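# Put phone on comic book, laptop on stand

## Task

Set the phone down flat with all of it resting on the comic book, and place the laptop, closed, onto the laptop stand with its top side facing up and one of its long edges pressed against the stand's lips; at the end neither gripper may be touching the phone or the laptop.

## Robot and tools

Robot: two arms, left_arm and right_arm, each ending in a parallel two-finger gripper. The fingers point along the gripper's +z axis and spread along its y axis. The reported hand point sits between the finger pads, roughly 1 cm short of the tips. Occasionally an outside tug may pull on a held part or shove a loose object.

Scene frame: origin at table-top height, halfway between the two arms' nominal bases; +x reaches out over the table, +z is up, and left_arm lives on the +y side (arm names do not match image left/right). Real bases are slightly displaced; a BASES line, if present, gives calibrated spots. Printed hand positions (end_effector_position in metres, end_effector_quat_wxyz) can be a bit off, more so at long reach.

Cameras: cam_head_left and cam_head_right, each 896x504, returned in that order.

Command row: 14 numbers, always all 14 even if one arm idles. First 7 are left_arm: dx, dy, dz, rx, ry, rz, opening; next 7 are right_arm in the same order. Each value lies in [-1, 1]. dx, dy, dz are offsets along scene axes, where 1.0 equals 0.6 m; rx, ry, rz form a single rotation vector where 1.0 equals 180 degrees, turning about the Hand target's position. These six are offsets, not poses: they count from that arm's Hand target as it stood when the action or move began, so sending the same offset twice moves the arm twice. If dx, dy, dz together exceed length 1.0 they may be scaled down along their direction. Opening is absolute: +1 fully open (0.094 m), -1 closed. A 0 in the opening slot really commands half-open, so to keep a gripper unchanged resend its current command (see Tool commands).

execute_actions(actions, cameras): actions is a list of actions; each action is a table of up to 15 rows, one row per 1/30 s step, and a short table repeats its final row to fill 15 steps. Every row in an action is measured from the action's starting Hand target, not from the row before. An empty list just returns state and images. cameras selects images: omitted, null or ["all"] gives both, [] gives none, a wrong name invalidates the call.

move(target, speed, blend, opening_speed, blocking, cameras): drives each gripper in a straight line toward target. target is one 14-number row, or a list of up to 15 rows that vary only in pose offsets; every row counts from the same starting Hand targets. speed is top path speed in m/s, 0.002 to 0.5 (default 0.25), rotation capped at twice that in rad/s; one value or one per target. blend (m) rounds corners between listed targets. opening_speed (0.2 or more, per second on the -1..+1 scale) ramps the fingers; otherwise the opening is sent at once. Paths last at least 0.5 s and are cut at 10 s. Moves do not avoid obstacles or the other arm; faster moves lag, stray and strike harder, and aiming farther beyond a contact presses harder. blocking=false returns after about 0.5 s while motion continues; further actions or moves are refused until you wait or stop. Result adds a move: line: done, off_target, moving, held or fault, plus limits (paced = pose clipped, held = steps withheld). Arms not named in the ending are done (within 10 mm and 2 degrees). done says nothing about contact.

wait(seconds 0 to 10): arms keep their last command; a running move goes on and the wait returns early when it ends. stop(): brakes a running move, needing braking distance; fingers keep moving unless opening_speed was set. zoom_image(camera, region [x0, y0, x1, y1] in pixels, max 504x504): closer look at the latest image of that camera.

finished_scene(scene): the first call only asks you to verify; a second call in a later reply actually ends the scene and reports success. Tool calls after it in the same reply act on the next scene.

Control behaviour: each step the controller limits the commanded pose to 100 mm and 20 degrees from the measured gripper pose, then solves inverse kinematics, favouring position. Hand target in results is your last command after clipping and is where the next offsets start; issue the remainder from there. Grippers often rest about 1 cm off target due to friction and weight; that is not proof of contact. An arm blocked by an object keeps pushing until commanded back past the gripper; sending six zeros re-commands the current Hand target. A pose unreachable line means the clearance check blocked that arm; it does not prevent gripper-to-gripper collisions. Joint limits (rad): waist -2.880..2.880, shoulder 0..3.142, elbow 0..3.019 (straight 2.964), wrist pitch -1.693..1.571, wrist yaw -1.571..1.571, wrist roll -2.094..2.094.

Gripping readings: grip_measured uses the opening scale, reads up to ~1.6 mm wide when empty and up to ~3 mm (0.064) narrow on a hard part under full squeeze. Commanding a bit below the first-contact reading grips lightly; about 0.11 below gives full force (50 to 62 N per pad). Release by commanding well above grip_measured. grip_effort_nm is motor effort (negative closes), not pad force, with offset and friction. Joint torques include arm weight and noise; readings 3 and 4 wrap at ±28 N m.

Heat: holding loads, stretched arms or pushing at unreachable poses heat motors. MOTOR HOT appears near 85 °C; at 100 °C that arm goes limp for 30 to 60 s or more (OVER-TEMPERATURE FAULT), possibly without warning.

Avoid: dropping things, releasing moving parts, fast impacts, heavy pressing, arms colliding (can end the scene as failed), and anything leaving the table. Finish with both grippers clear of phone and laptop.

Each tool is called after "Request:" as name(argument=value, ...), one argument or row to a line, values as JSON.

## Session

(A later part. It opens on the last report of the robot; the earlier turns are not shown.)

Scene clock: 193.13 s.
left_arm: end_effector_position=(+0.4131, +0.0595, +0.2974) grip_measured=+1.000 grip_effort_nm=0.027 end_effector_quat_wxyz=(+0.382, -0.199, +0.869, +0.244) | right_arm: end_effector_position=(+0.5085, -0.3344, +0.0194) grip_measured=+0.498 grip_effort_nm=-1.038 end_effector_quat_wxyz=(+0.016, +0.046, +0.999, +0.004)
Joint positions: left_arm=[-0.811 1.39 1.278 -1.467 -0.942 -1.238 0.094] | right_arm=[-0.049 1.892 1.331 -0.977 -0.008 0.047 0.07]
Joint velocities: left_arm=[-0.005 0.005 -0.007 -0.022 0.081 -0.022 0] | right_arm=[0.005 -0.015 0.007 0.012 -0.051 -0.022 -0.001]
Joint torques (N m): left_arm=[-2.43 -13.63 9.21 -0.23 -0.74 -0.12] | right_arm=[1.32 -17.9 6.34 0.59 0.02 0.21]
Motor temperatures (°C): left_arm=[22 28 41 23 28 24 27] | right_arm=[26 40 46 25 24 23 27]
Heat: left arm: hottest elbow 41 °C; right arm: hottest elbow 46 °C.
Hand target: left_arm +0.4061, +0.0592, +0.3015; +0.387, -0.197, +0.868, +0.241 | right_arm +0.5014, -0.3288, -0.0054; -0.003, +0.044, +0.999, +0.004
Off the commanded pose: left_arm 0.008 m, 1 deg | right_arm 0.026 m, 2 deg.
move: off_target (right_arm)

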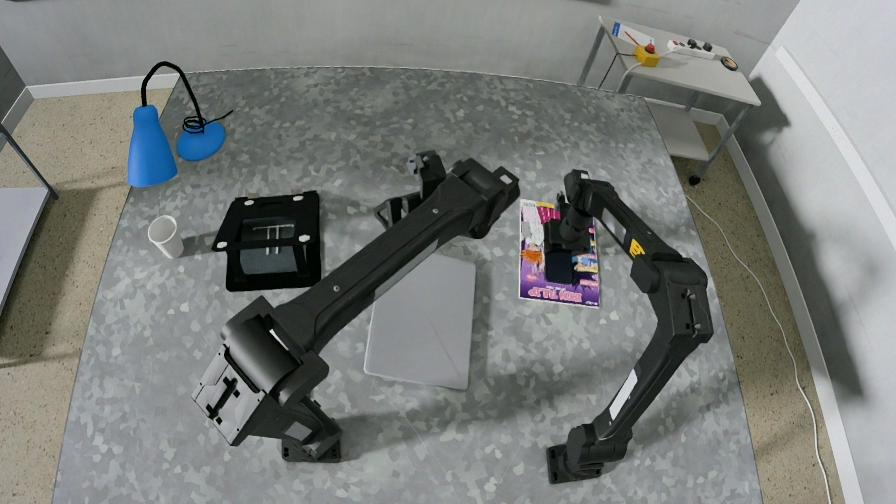

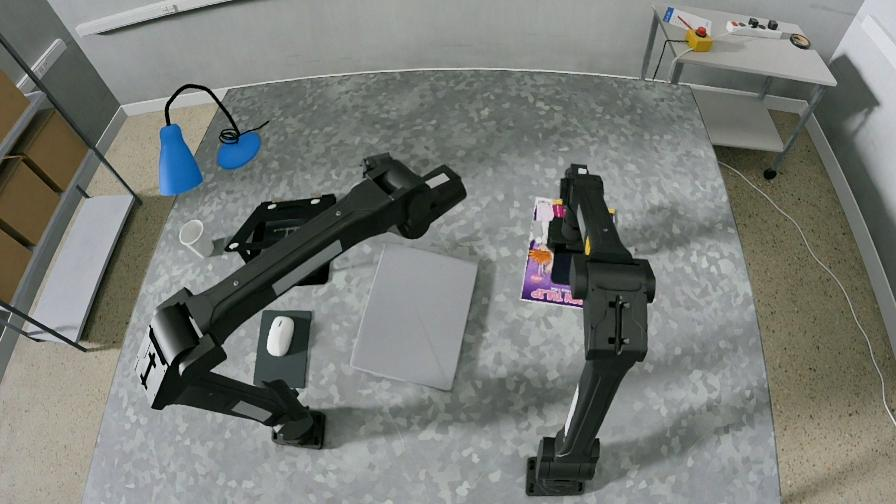

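Request:
move(
  target=[0,0,0,0,0,0,1,0,0,0.008,0,0,0,1],
  opening_speed=0.4,
  cameras=[],
)

Request:
move(
  target=[0,0,0,0,0,0,1,0,0,0.12,0,0,0,1],
  speed=0.06,
)

Request:
zoom_image(
  camera="cam_head_left",
  region=[510, 190, 650, 320],
)

Scene clock: 197.97 s.
left_arm: end_effector_position=(+0.4131, +0.0595, +0.2974) grip_measured=+1.000 grip_effort_nm=0.022 end_effector_quat_wxyz=(+0.382, -0.199, +0.869, +0.244) | right_arm: end_effector_position=(+0.5086, -0.3344, +0.0194) grip_measured=+0.998 grip_effort_nm=0.066 end_effector_quat_wxyz=(+0.017, +0.046, +0.999, +0.004)
Joint positions: left_arm=[-0.811 1.39 1.278 -1.467 -0.942 -1.238 0.094] | right_arm=[-0.049 1.892 1.331 -0.976 -0.008 0.048 0.094]
Joint velocities: left_arm=[-0.005 0.005 0.002 0.012 -0.022 0.022 0] | right_arm=[-0.015 0.005 0.007 -0.007 -0.066 -0.022 0.001]
Joint torques (N m): left_arm=[-1.67 -14.33 9.14 0.05 -0.76 -0.1] | right_arm=[1.2 -18.43 6.69 0.27 0.02 0.21]
Motor temperatures (°C): left_arm=[22 28 41 23 28 24 27] | right_arm=[26 39 45 25 24 23 27]
Heat: left arm: hottest elbow 41 °C; right arm: hottest elbow 45 °C.
Hand target: left_arm +0.4061, +0.0592, +0.3015; +0.387, -0.197, +0.868, +0.241 | right_arm +0.5015, -0.3288, -0.0006; -0.003, +0.044, +0.999, +0.004
Off the commanded pose: left_arm 0.008 m, 1 deg | right_arm 0.022 m, 2 deg.
move: off_target (right_arm)
No camera images: "cameras" was empty.

Scene clock: 199.73 s.
left_arm: end_effector_position=(+0.4131, +0.0595, +0.2974) grip_measured=+1.000 grip_effort_nm=0.022 end_effector_quat_wxyz=(+0.382, -0.199, +0.869, +0.244) | right_arm: end_effector_position=(+0.4810, -0.3326, +0.0473) grip_measured=+0.999 grip_effort_nm=0.066 end_effector_quat_wxyz=(-0.031, +0.046, +0.998, +0.004)
Joint positions: left_arm=[-0.811 1.39 1.278 -1.467 -0.942 -1.238 0.094] | right_arm=[-0.048 1.846 1.344 -1.13 -0.008 0.049 0.094]
Joint velocities: left_arm=[0.005 0.005 0.007 -0.017 -0.007 0.007 0] | right_arm=[-0.015 -0.024 -0.002 -0.012 -0.051 -0.007 0]
Joint torques (N m): left_arm=[-2.02 -14.21 9.24 -0.08 -0.69 -0.09] | right_arm=[1.2 -22.01 11.17 -0.29 -0.01 0.22]
Motor temperatures (°C): left_arm=[22 28 41 23 28 24 27] | right_arm=[26 39 45 25 24 23 26]
Heat: left arm: hottest elbow 41 °C; right arm: hottest elbow 45 °C.
Hand target: left_arm +0.4061, +0.0592, +0.3015; +0.387, -0.197, +0.868, +0.241 | right_arm +0.5024, -0.3280, +0.0713; -0.003, +0.044, +0.999, +0.004
Off the commanded pose: left_arm 0.008 m, 1 deg | right_arm 0.032 m, 3 deg.
move: off_target (right_arm)

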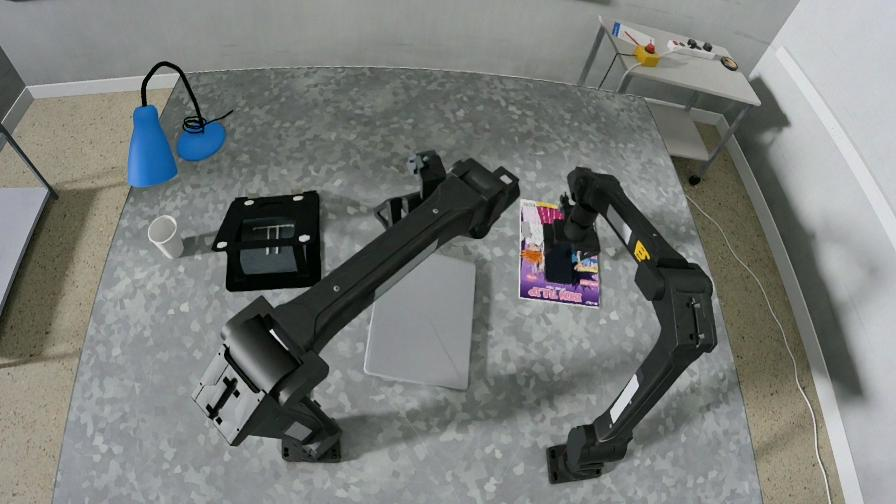

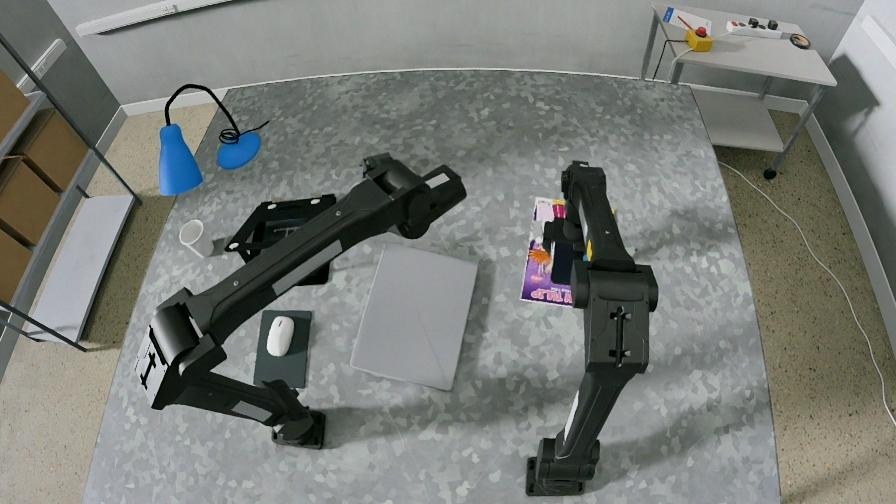

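Scaled by 3.600.

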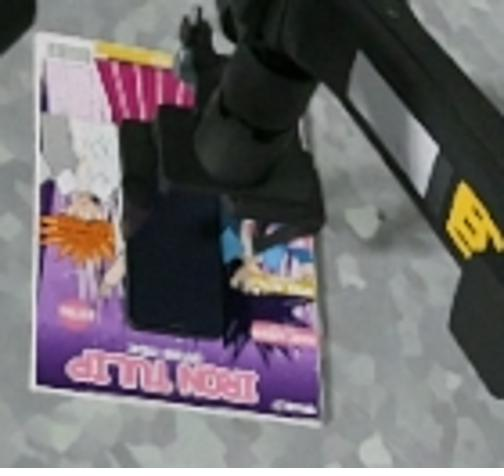

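Request:
move(
  target=[0.03,0.38,-0.05,-0.161,0.258,-0.132,-1,-0.2,0,0.25,0,0,0,1],
  speed=0.12,
)

Request:
zoom_image(
  camera="cam_head_left",
  region=[190, 150, 350, 310],
)

Request:
zoom_image(
  camera="cam_head_right",
  region=[200, 160, 360, 320],
)

Scene clock: 217.67 s.
left_arm: end_effector_position=(+0.4076, +0.2833, +0.2491) grip_measured=-0.987 grip_effort_nm=-0.696 end_effector_quat_wxyz=(-0.031, -0.002, +0.999, +0.006) | right_arm: end_effector_position=(+0.3917, -0.3287, +0.2222) grip_measured=+0.999 grip_effort_nm=0.066 end_effector_quat_wxyz=(+0.002, +0.046, +0.999, +0.004)
Joint positions: left_arm=[0.073 1.365 1.311 -1.578 -0.017 0.098 0.001] | right_arm=[-0.048 1.442 1.32 -1.445 -0.008 0.049 0.094]
Joint velocities: left_arm=[0.005 -0.015 -0.002 0.002 -0.022 0.051 0.001] | right_arm=[-0.005 -0.005 -0.017 0.007 -0.022 -0.037 -0.001]
Joint torques (N m): left_arm=[0.03 -10.64 16.36 0.02 0.11 0.08] | right_arm=[1.2 -16.03 7.71 -0.2 0.01 0.21]
Motor temperatures (°C): left_arm=[22 27 41 23 28 24 27] | right_arm=[26 39 48 25 24 23 26]
Heat: left arm: hottest elbow 41 °C; right arm: hottest elbow 48 °C.
Hand target: left_arm +0.4255, +0.2889, +0.2711; -0.007, -0.002, +1.000, +0.006 | right_arm +0.3842, -0.3246, +0.2227; -0.003, +0.044, +0.999, +0.004
Off the commanded pose: left_arm 0.028 m, 4 deg | right_arm 0.009 m, 1 deg.
move: off_target (left_arm)

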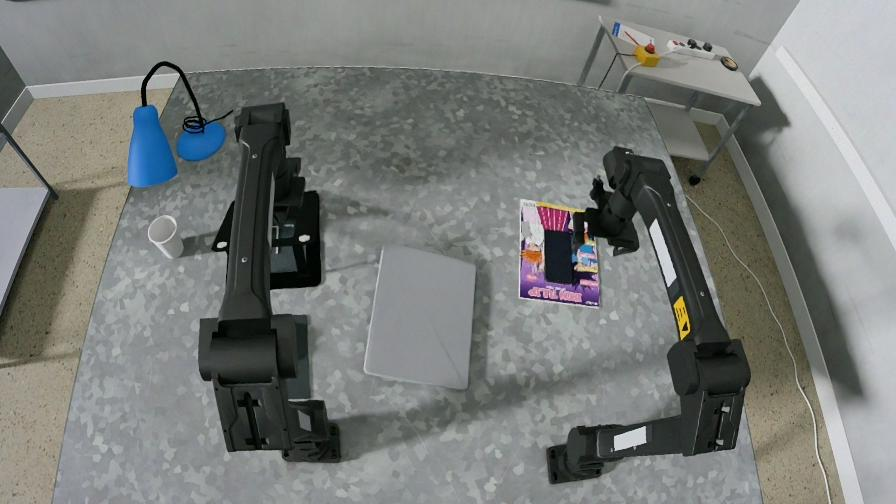

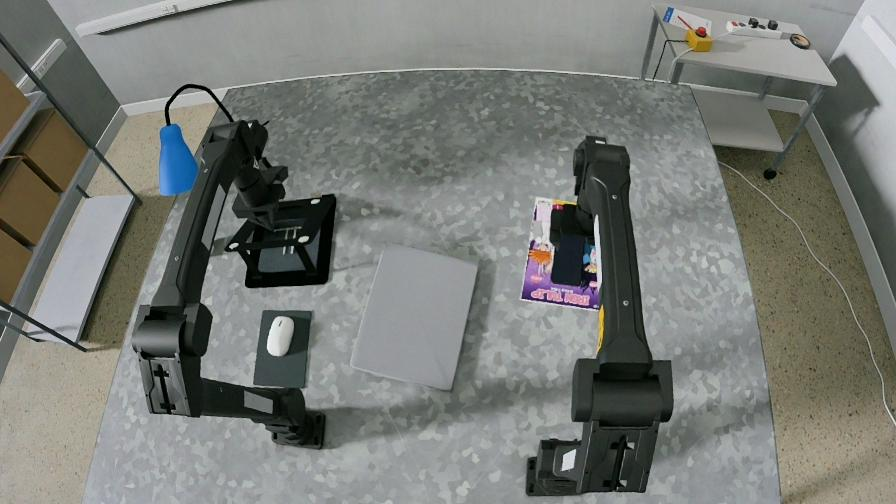

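Scaled by 3.150.

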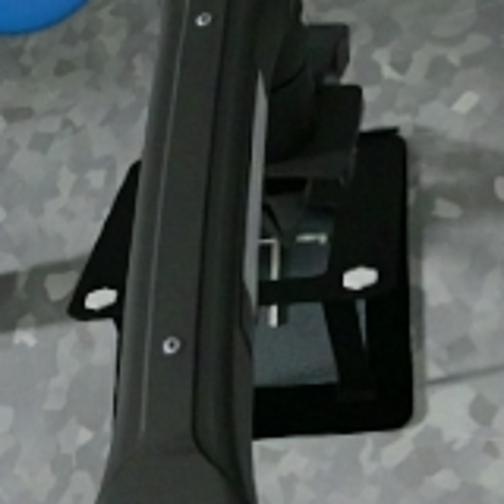

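Scaled by 3.150.

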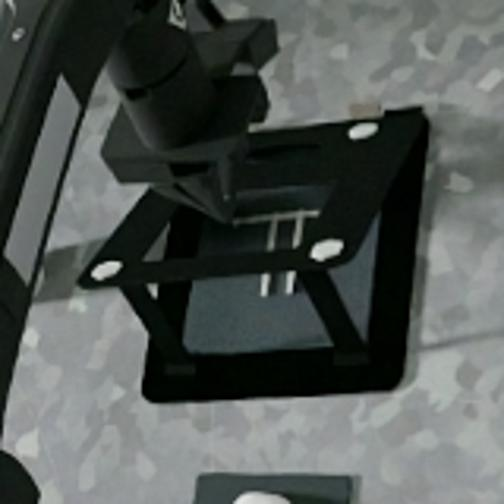

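Request:
execute_actions(
  actions=[],
)

Request:
zoom_image(
  camera="cam_head_left",
  region=[150, 150, 490, 410],
)

Request:
zoom_image(
  camera="cam_head_right",
  region=[150, 150, 490, 410],
)

Scene clock: 228.70 s.
left_arm: end_effector_position=(+0.4076, +0.2833, +0.2491) grip_measured=-0.987 grip_effort_nm=-0.696 end_effector_quat_wxyz=(-0.031, -0.001, +0.999, +0.006) | right_arm: end_effector_position=(+0.3917, -0.3287, +0.2222) grip_measured=+0.999 grip_effort_nm=0.061 end_effector_quat_wxyz=(+0.002, +0.046, +0.999, +0.004)
Joint positions: left_arm=[0.073 1.365 1.311 -1.578 -0.017 0.098 0.001] | right_arm=[-0.048 1.442 1.32 -1.445 -0.008 0.049 0.094]
Joint velocities: left_arm=[0.005 0.005 -0.012 -0.012 0.051 0.037 -0.001] | right_arm=[-0.015 -0.015 -0.022 -0.007 -0.022 -0.022 0]
Joint torques (N m): left_arm=[-0.56 -11.05 16.42 -0.05 0.1 0.12] | right_arm=[1.08 -15.68 7.76 -0.16 0.01 0.2]
Motor temperatures (°C): left_arm=[22 27 43 23 28 24 27] | right_arm=[26 40 47 25 24 23 26]
Heat: left arm: hottest elbow 43 °C; right arm: hottest elbow 47 °C.
Hand target: left_arm +0.4255, +0.2890, +0.2711; -0.007, -0.002, +1.000, +0.006 | right_arm +0.3842, -0.3246, +0.2227; -0.003, +0.044, +0.999, +0.004
Tool commands: left_gripper/opening=-1.0 right_gripper/opening=+1.0
Off the commanded pose: left_arm 0.028 m, 4 deg | right_arm 0.009 m, 1 deg.

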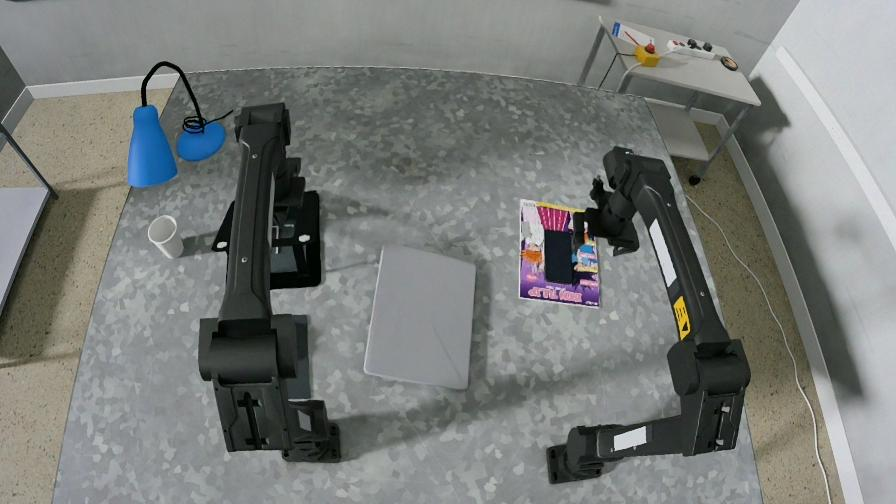

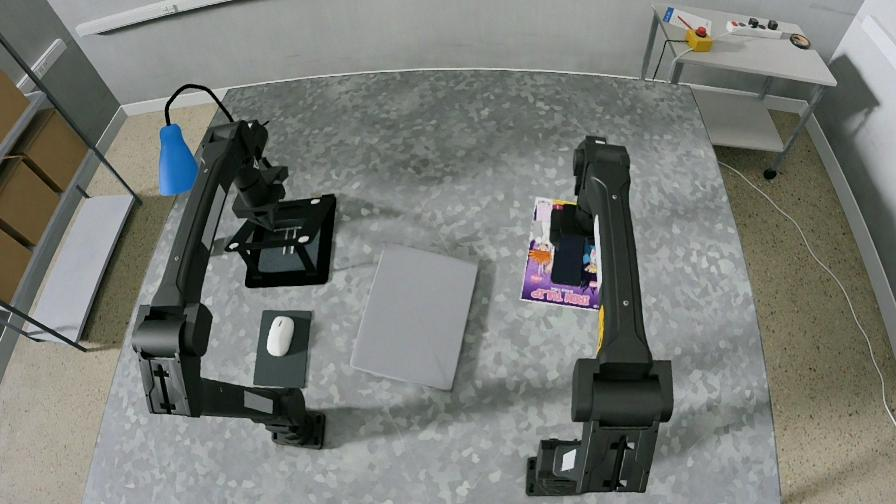

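Scaled by 1.482.

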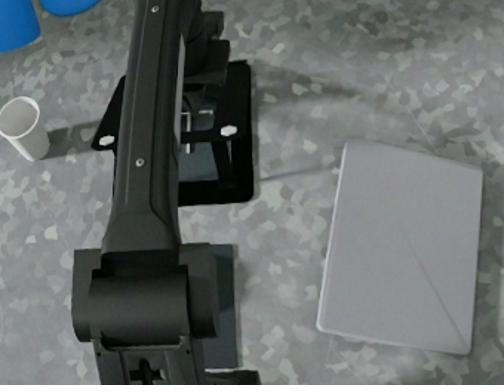

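Scaled by 1.482.

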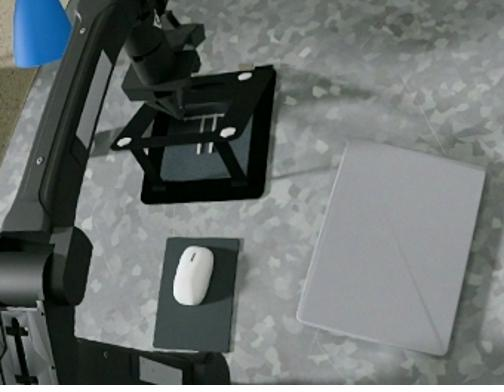

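Request:
move(
  target=[0.083,-0.03,-0.02,0,0,0,-1,-0.1,-0.05,0.05,0,0,0,0.5],
  speed=0.1,
)

Request:
zoom_image(
  camera="cam_head_left",
  region=[190, 160, 350, 310],
)

Request:
zoom_image(
  camera="cam_head_right",
  region=[190, 160, 350, 310],
)

Scene clock: 239.83 s.
left_arm: end_effector_position=(+0.4514, +0.2742, +0.2382) grip_measured=-0.987 grip_effort_nm=-0.701 end_effector_quat_wxyz=(-0.040, -0.003, +0.999, +0.004) | right_arm: end_effector_position=(+0.3331, -0.3502, +0.2566) grip_measured=+0.501 grip_effort_nm=-0.081 end_effector_quat_wxyz=(+0.005, +0.042, +0.999, +0.004)
Joint positions: left_arm=[0.042 1.489 1.409 -1.57 -0.014 0.064 0.001] | right_arm=[-0.114 1.282 1.255 -1.533 -0.008 -0.024 0.071]
Joint velocities: left_arm=[0.005 -0.024 -0.007 -0.012 -0.037 0.037 0.001] | right_arm=[-0.024 0.005 -0.007 0.017 -0.066 -0.007 0]
Joint torques (N m): left_arm=[-2.49 -13.39 16.28 0.57 0.09 -0.11] | right_arm=[-0.32 -12.16 7.5 -0.18 0.02 0.07]
Motor temperatures (°C): left_arm=[22 27 45 23 28 24 27] | right_arm=[26 39 47 25 24 23 26]
Heat: left arm: hottest elbow 45 °C; right arm: hottest elbow 47 °C.
Hand target: left_arm +0.4750, +0.2700, +0.2589; -0.007, -0.002, +1.000, +0.006 | right_arm +0.3243, -0.3538, +0.2537; -0.003, +0.044, +0.999, +0.004
Off the commanded pose: left_arm 0.032 m, 4 deg | right_arm 0.011 m, 1 deg.
move: off_target (left_arm, right_arm)

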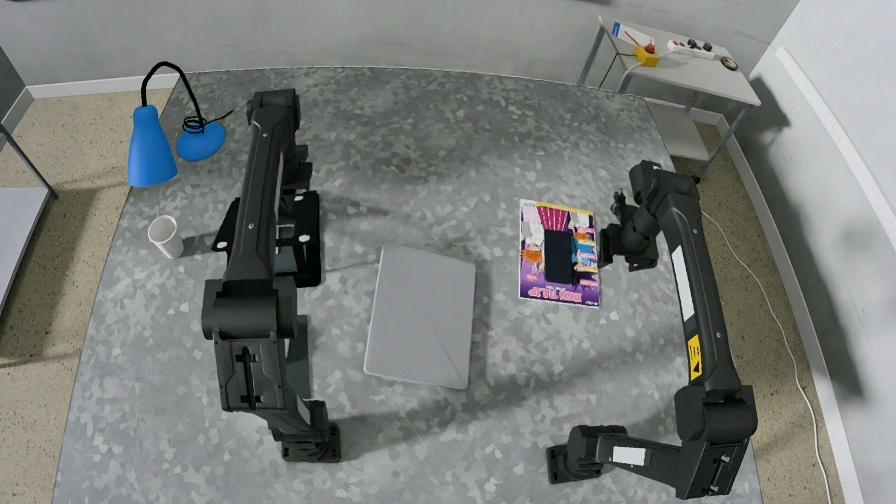

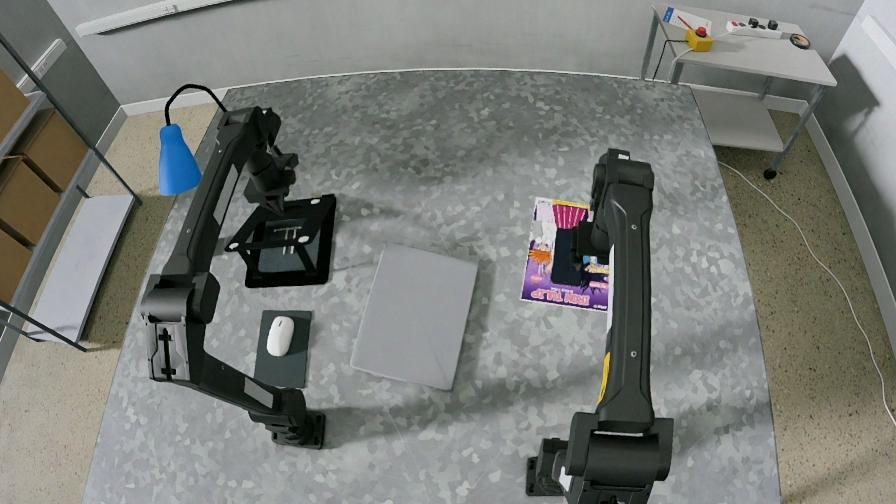

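Scaled by 3.150.

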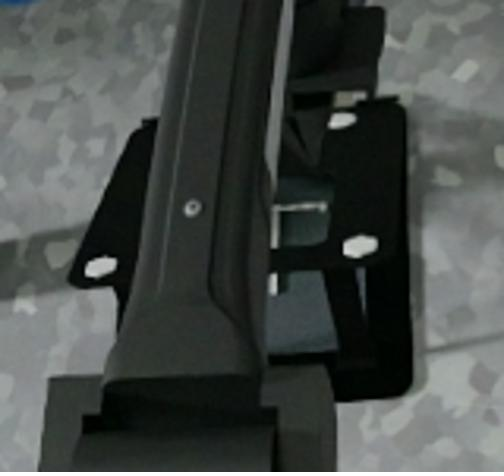

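Scaled by 3.150.

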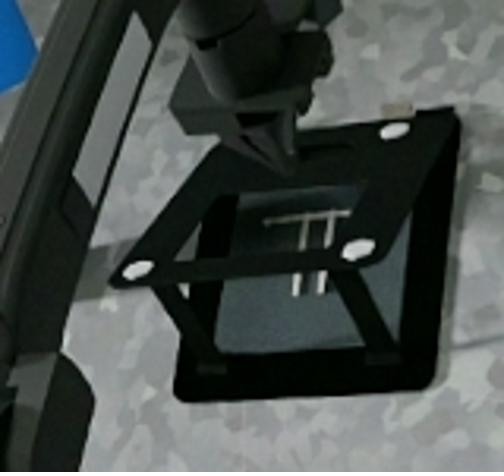

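Request:
move(
  target=[0.058,-0.02,-0.03,0,0,0,-1,0,0,0,0,0,0,0.5],
  speed=0.08,
)

Request:
zoom_image(
  camera="cam_head_right",
  region=[190, 160, 350, 310],
)

Scene clock: 248.17 s.
left_arm: end_effector_position=(+0.4856, +0.2629, +0.2197) grip_measured=-0.987 grip_effort_nm=-0.696 end_effector_quat_wxyz=(-0.041, -0.003, +0.999, +0.005) | right_arm: end_effector_position=(+0.3331, -0.3502, +0.2566) grip_measured=+0.501 grip_effort_nm=-0.081 end_effector_quat_wxyz=(+0.006, +0.042, +0.999, +0.004)
Joint positions: left_arm=[0.012 1.582 1.467 -1.537 -0.013 0.034 0.001] | right_arm=[-0.114 1.282 1.255 -1.533 -0.008 -0.025 0.071]
Joint velocities: left_arm=[0.005 -0.005 -0.002 0.002 -0.022 0.037 0] | right_arm=[-0.005 -0.034 -0.007 -0.002 0.022 -0.022 0]
Joint torques (N m): left_arm=[-2.61 -13.86 16.29 0.49 0.1 -0.1] | right_arm=[-0.32 -12.63 7.57 -0.18 0.02 0.09]
Motor temperatures (°C): left_arm=[22 27 45 23 28 24 27] | right_arm=[26 39 46 25 24 23 25]
Heat: left arm: hottest elbow 45 °C; right arm: hottest elbow 46 °C.
Hand target: left_arm +0.5095, +0.2574, +0.2409; -0.007, -0.002, +1.000, +0.006 | right_arm +0.3243, -0.3538, +0.2537; -0.002, +0.044, +0.999, +0.004
Off the commanded pose: left_arm 0.033 m, 4 deg | right_arm 0.010 m, 1 deg.
move: off_target (left_arm)

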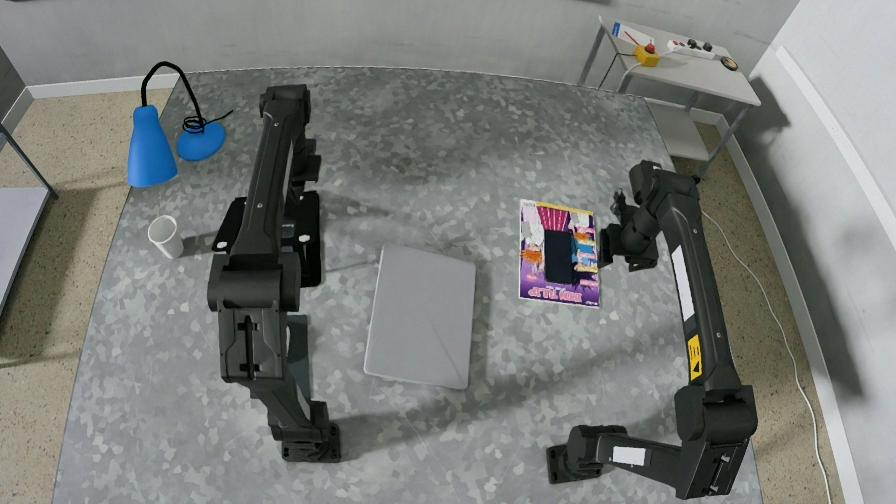

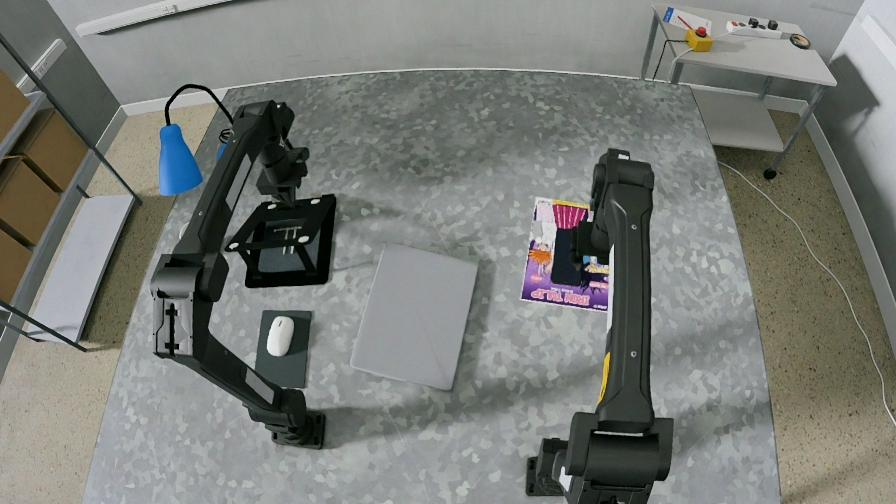

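Scaled by 3.150.

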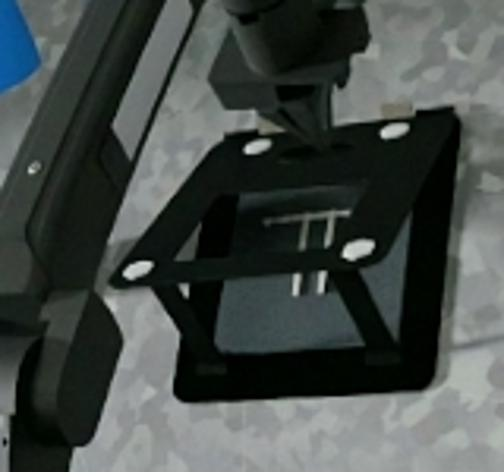

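Request:
move(
  target=[0.0,0,-0.09,0,0,0,-1,0,0,0,0,0,0,0.5],
  speed=0.06,
  cameras=["cam_head_right"],
)

Request:
zoom_image(
  camera="cam_head_right",
  region=[190, 160, 350, 310],
)

Scene clock: 257.17 s.
left_arm: end_effector_position=(+0.5075, +0.2638, +0.1935) grip_measured=-0.987 grip_effort_nm=-0.701 end_effector_quat_wxyz=(-0.005, -0.004, +1.000, +0.006) | right_arm: end_effector_position=(+0.3331, -0.3502, +0.2566) grip_measured=+0.501 grip_effort_nm=-0.081 end_effector_quat_wxyz=(+0.006, +0.042, +0.999, +0.004)
Joint positions: left_arm=[0.012 1.602 1.424 -1.402 -0.013 0.032 0.001] | right_arm=[-0.114 1.282 1.255 -1.533 -0.008 -0.025 0.071]
Joint velocities: left_arm=[-0.005 -0.005 -0.007 -0.007 -0.037 -0.022 -0.001] | right_arm=[0.015 0.005 -0.017 0.002 0.066 0.007 -0.001]
Joint torques (N m): left_arm=[-2.26 -15.79 9.39 0.77 0.06 -0.1] | right_arm=[-0.32 -12.63 7.57 -0.16 0.02 0.09]
Motor temperatures (°C): left_arm=[22 27 45 23 28 24 28] | right_arm=[26 38 45 25 24 23 25]
Heat: left arm: hottest elbow 45 °C; right arm: hottest elbow 45 °C.
Hand target: left_arm +0.5088, +0.2569, +0.1870; -0.007, -0.002, +1.000, +0.006 | right_arm +0.3243, -0.3538, +0.2537; -0.002, +0.044, +0.999, +0.004
Off the commanded pose: left_arm 0.009 m, 0 deg | right_arm 0.010 m, 1 deg.
move: done
Images, in order (width x height): cam_head_right 896x504.

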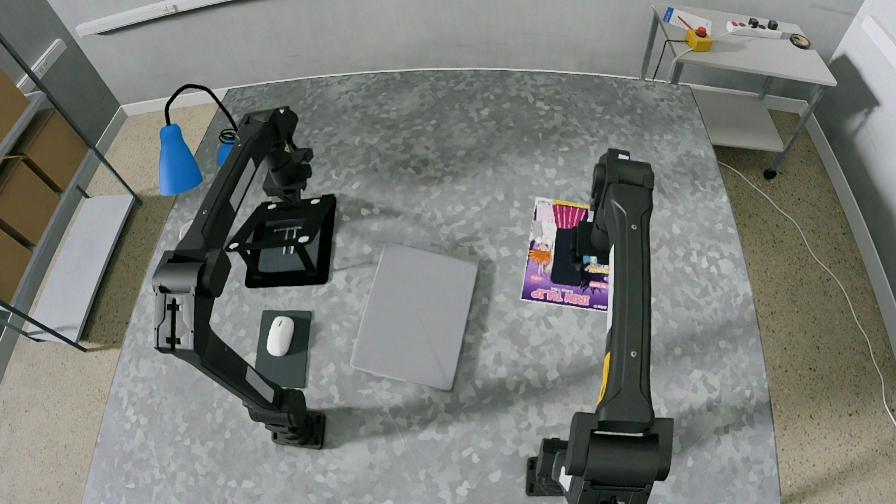

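Scaled by 3.150.

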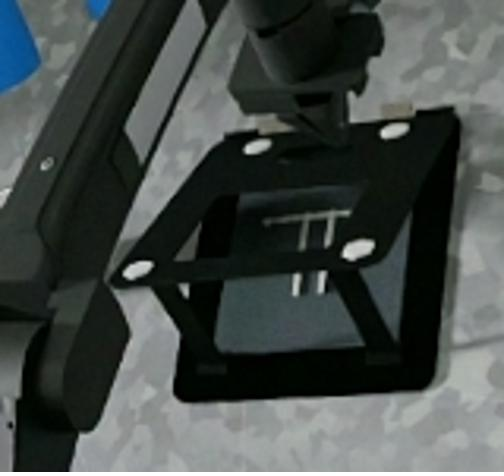

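Request:
move(
  target=[-0.045,0.047,-0.05,0,0,0,-1,0,0,0,0,0,0,0.5],
  speed=0.06,
  cameras=["cam_head_right"],
)

Request:
zoom_image(
  camera="cam_head_right",
  region=[190, 160, 350, 310],
)

Scene clock: 267.00 s.
left_arm: end_effector_position=(+0.4832, +0.2799, +0.1482) grip_measured=-0.987 grip_effort_nm=-0.696 end_effector_quat_wxyz=(-0.022, -0.001, +1.000, +0.005) | right_arm: end_effector_position=(+0.3331, -0.3502, +0.2566) grip_measured=+0.501 grip_effort_nm=-0.085 end_effector_quat_wxyz=(+0.006, +0.042, +0.999, +0.004)
Joint positions: left_arm=[0.05 1.593 1.29 -1.311 -0.013 0.076 0.001] | right_arm=[-0.114 1.282 1.255 -1.533 -0.008 -0.025 0.071]
Joint velocities: left_arm=[-0.015 -0.015 -0.002 0.017 0.037 -0.022 0] | right_arm=[-0.005 -0.005 -0.032 -0.017 -0.037 0.022 -0.001]
Joint torques (N m): left_arm=[-0.26 -17.2 8.77 0.57 -0.06 0.11] | right_arm=[-0.32 -12.63 7.57 -0.17 0.02 0.09]
Motor temperatures (°C): left_arm=[22 27 45 23 28 24 28] | right_arm=[26 38 45 25 24 23 25]
Heat: left arm: hottest elbow 45 °C; right arm: hottest elbow 45 °C.
Hand target: left_arm +0.4817, +0.2853, +0.1569; -0.007, -0.002, +1.000, +0.006 | right_arm +0.3243, -0.3538, +0.2537; -0.002, +0.044, +0.999, +0.004
Off the commanded pose: left_arm 0.010 m, 2 deg | right_arm 0.010 m, 1 deg.
move: done
Images, in order (width x height): cam_head_right 896x504.

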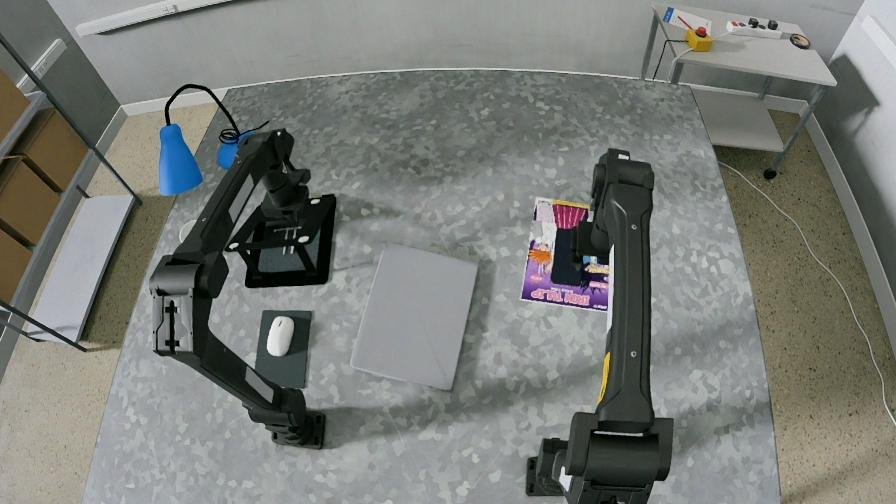

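Scaled by 3.150.

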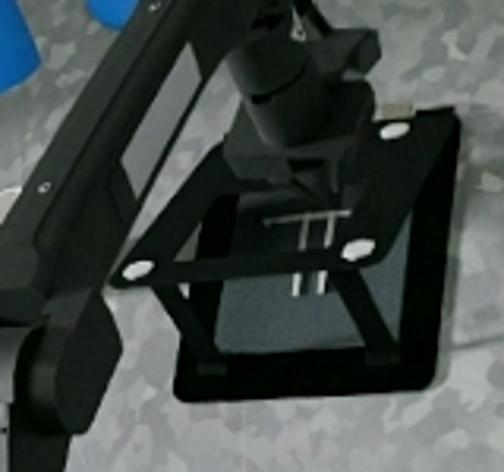

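Request:
move(
  target=[0,0.01,-0.075,0,0,0,-1,0,0,0,0,0,0,0.5],
  speed=0.05,
  cameras=["cam_head_right"],
)

Request:
zoom_image(
  camera="cam_head_right",
  region=[190, 160, 350, 310],
)

Scene clock: 270.50 s.
left_arm: end_effector_position=(+0.4858, +0.2844, +0.1227) grip_measured=-0.987 grip_effort_nm=-0.696 end_effector_quat_wxyz=(+0.002, +0.000, +1.000, +0.007) | right_arm: end_effector_position=(+0.3331, -0.3502, +0.2566) grip_measured=+0.501 grip_effort_nm=-0.081 end_effector_quat_wxyz=(+0.006, +0.042, +0.999, +0.004)
Joint positions: left_arm=[0.059 1.593 1.22 -1.192 -0.013 0.088 0.001] | right_arm=[-0.114 1.282 1.255 -1.533 -0.008 -0.025 0.071]
Joint velocities: left_arm=[-0.015 -0.005 0.017 0.027 -0.022 0.037 0] | right_arm=[-0.015 -0.005 0.002 -0.007 0.022 -0.066 0.001]
Joint torques (N m): left_arm=[0.32 -14.1 8.09 0.59 -0.02 0.1] | right_arm=[-0.38 -12.75 7.57 -0.2 0.02 0.08]
Motor temperatures (°C): left_arm=[22 27 44 23 27 24 28] | right_arm=[26 38 45 25 24 23 25]
Heat: left arm: hottest elbow 44 °C; right arm: hottest elbow 45 °C.
Hand target: left_arm +0.4812, +0.2908, +0.1119; -0.007, -0.002, +1.000, +0.006 | right_arm +0.3243, -0.3538, +0.2537; -0.002, +0.044, +0.999, +0.004
Off the commanded pose: left_arm 0.013 m, 1 deg | right_arm 0.010 m, 1 deg.
move: off_target (left_arm)
Images, in order (width x height): cam_head_right 896x504.

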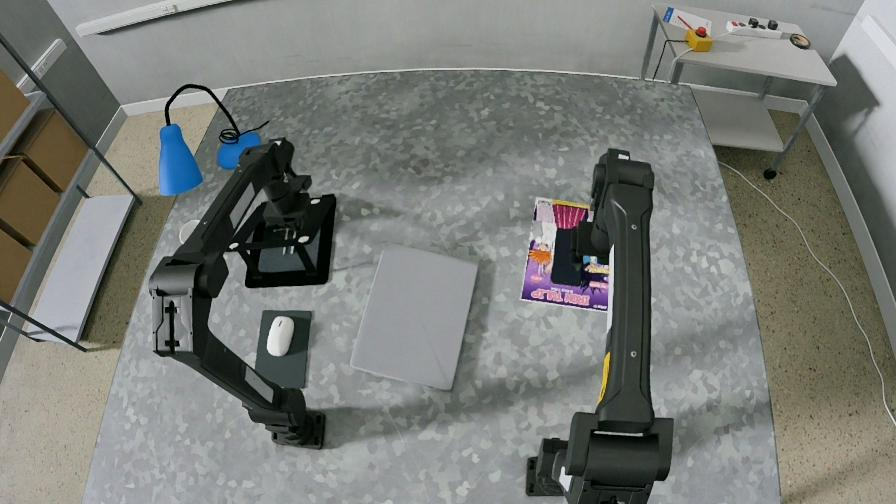

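Scaled by 3.150.

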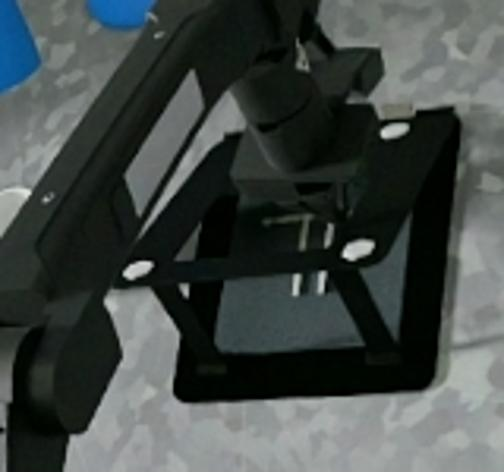

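Request:
move(
  target=[
    [0,0.01,-0.055,0,0,0,-1,0,0,0,0,0,0,0.5],
    [-0.05,0.01,-0.055,0,0,0,-1,0,0,0,0,0,0,0.5],
  ],
  speed=0.05,
)

Request:
zoom_image(
  camera="cam_head_right",
  region=[190, 160, 350, 310],
)

Scene clock: 274.77 s.
left_arm: end_effector_position=(+0.4638, +0.2948, +0.0829) grip_measured=-0.987 grip_effort_nm=-0.691 end_effector_quat_wxyz=(+0.002, -0.004, +1.000, +0.008) | right_arm: end_effector_position=(+0.3331, -0.3502, +0.2566) grip_measured=+0.501 grip_effort_nm=-0.081 end_effector_quat_wxyz=(+0.006, +0.042, +0.999, +0.004)
Joint positions: left_arm=[0.087 1.587 1.098 -1.077 -0.016 0.108 0.001] | right_arm=[-0.114 1.282 1.255 -1.533 -0.008 -0.025 0.071]
Joint velocities: left_arm=[-0.005 -0.005 -0.002 -0.002 0.051 -0.022 0.001] | right_arm=[-0.005 0.005 -0.022 -0.002 -0.051 0.022 -0.002]
Joint torques (N m): left_arm=[-0.73 -15.62 6.28 0.08 0.02 0.16] | right_arm=[-0.32 -12.63 7.57 -0.18 0.02 0.08]
Motor temperatures (°C): left_arm=[22 27 44 23 27 24 28] | right_arm=[26 37 45 25 24 23 25]
Heat: left arm: hottest elbow 44 °C; right arm: hottest elbow 45 °C.
Hand target: left_arm +0.4508, +0.2969, +0.0791; -0.007, -0.002, +1.000, +0.006 | right_arm +0.3243, -0.3538, +0.2537; -0.002, +0.044, +0.999, +0.004
Off the commanded pose: left_arm 0.013 m, 1 deg | right_arm 0.010 m, 1 deg.
move: off_target (left_arm)

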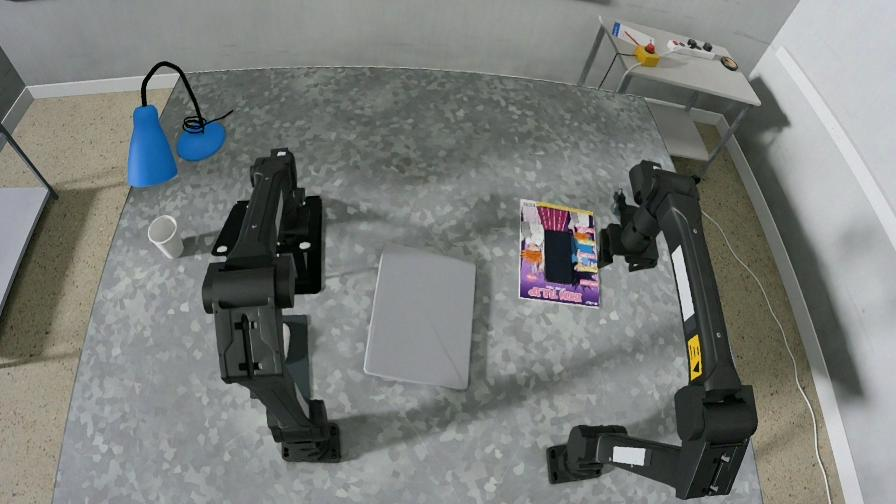

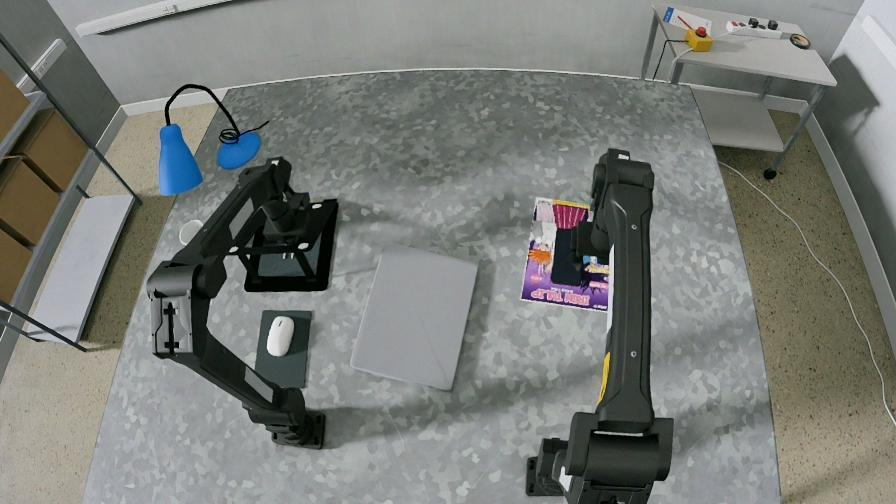

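Scaled by 3.150.

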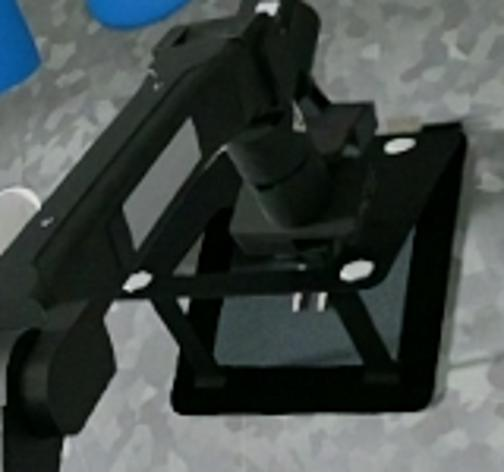

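Request:
move(
  target=[-0.05,0.0,0,0,0,0,-1,0,0,0,0,0,0,0.5],
  speed=0.05,
)

Request:
zoom_image(
  camera="cam_head_right",
  region=[190, 160, 350, 310],
)

Scene clock: 278.23 s.
left_arm: end_effector_position=(+0.4332, +0.2942, +0.0820) grip_measured=-0.987 grip_effort_nm=-0.686 end_effector_quat_wxyz=(+0.000, -0.003, +1.000, +0.008) | right_arm: end_effector_position=(+0.3331, -0.3502, +0.2566) grip_measured=+0.501 grip_effort_nm=-0.081 end_effector_quat_wxyz=(+0.006, +0.042, +0.999, +0.004)
Joint positions: left_arm=[0.094 1.516 1.012 -1.065 -0.016 0.117 0.001] | right_arm=[-0.114 1.282 1.255 -1.533 -0.008 -0.025 0.071]
Joint velocities: left_arm=[-0.005 -0.015 0.002 -0.002 -0.081 -0.051 -0.001] | right_arm=[-0.015 -0.005 -0.002 0.002 -0.022 -0.007 0]
Joint torques (N m): left_arm=[-0.56 -13.86 6.5 0.23 0.07 0.14] | right_arm=[-0.26 -12.63 7.56 -0.18 0.02 0.08]
Motor temperatures (°C): left_arm=[22 27 43 23 27 24 28] | right_arm=[26 37 44 25 24 23 25]
Heat: left arm: hottest elbow 43 °C; right arm: hottest elbow 44 °C.
Hand target: left_arm +0.4208, +0.2973, +0.0794; -0.007, -0.002, +1.000, +0.006 | right_arm +0.3243, -0.3538, +0.2537; -0.002, +0.044, +0.999, +0.004
Off the commanded pose: left_arm 0.013 m, 1 deg | right_arm 0.010 m, 1 deg.
move: off_target (left_arm)

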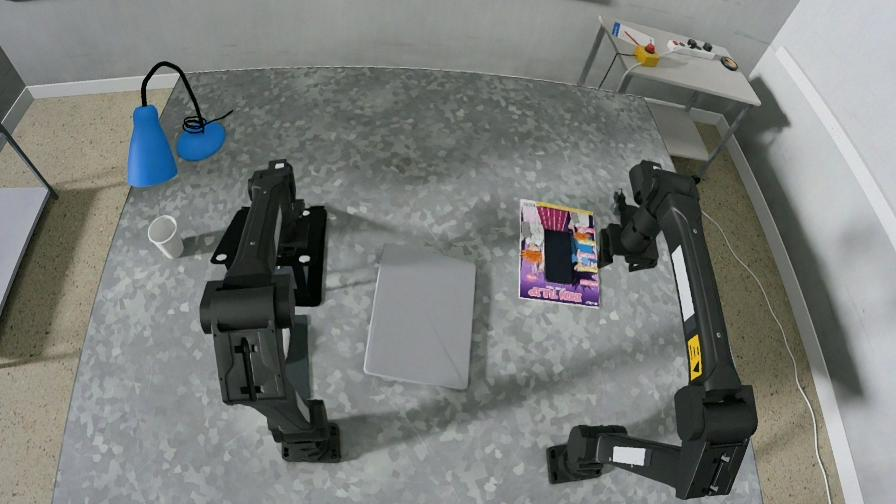

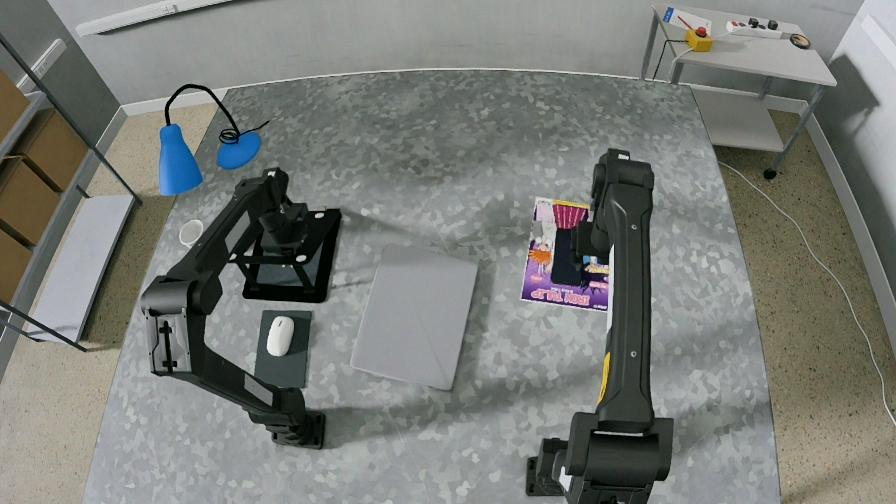

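Scaled by 3.150.

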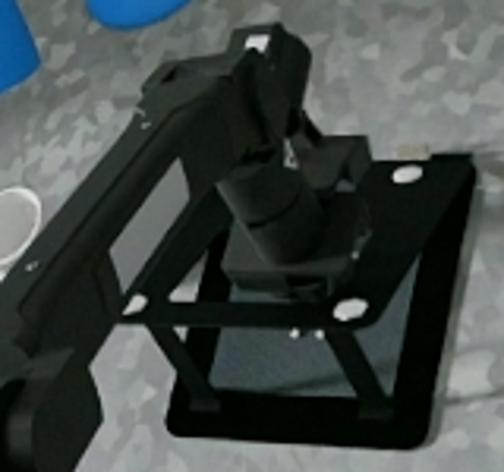

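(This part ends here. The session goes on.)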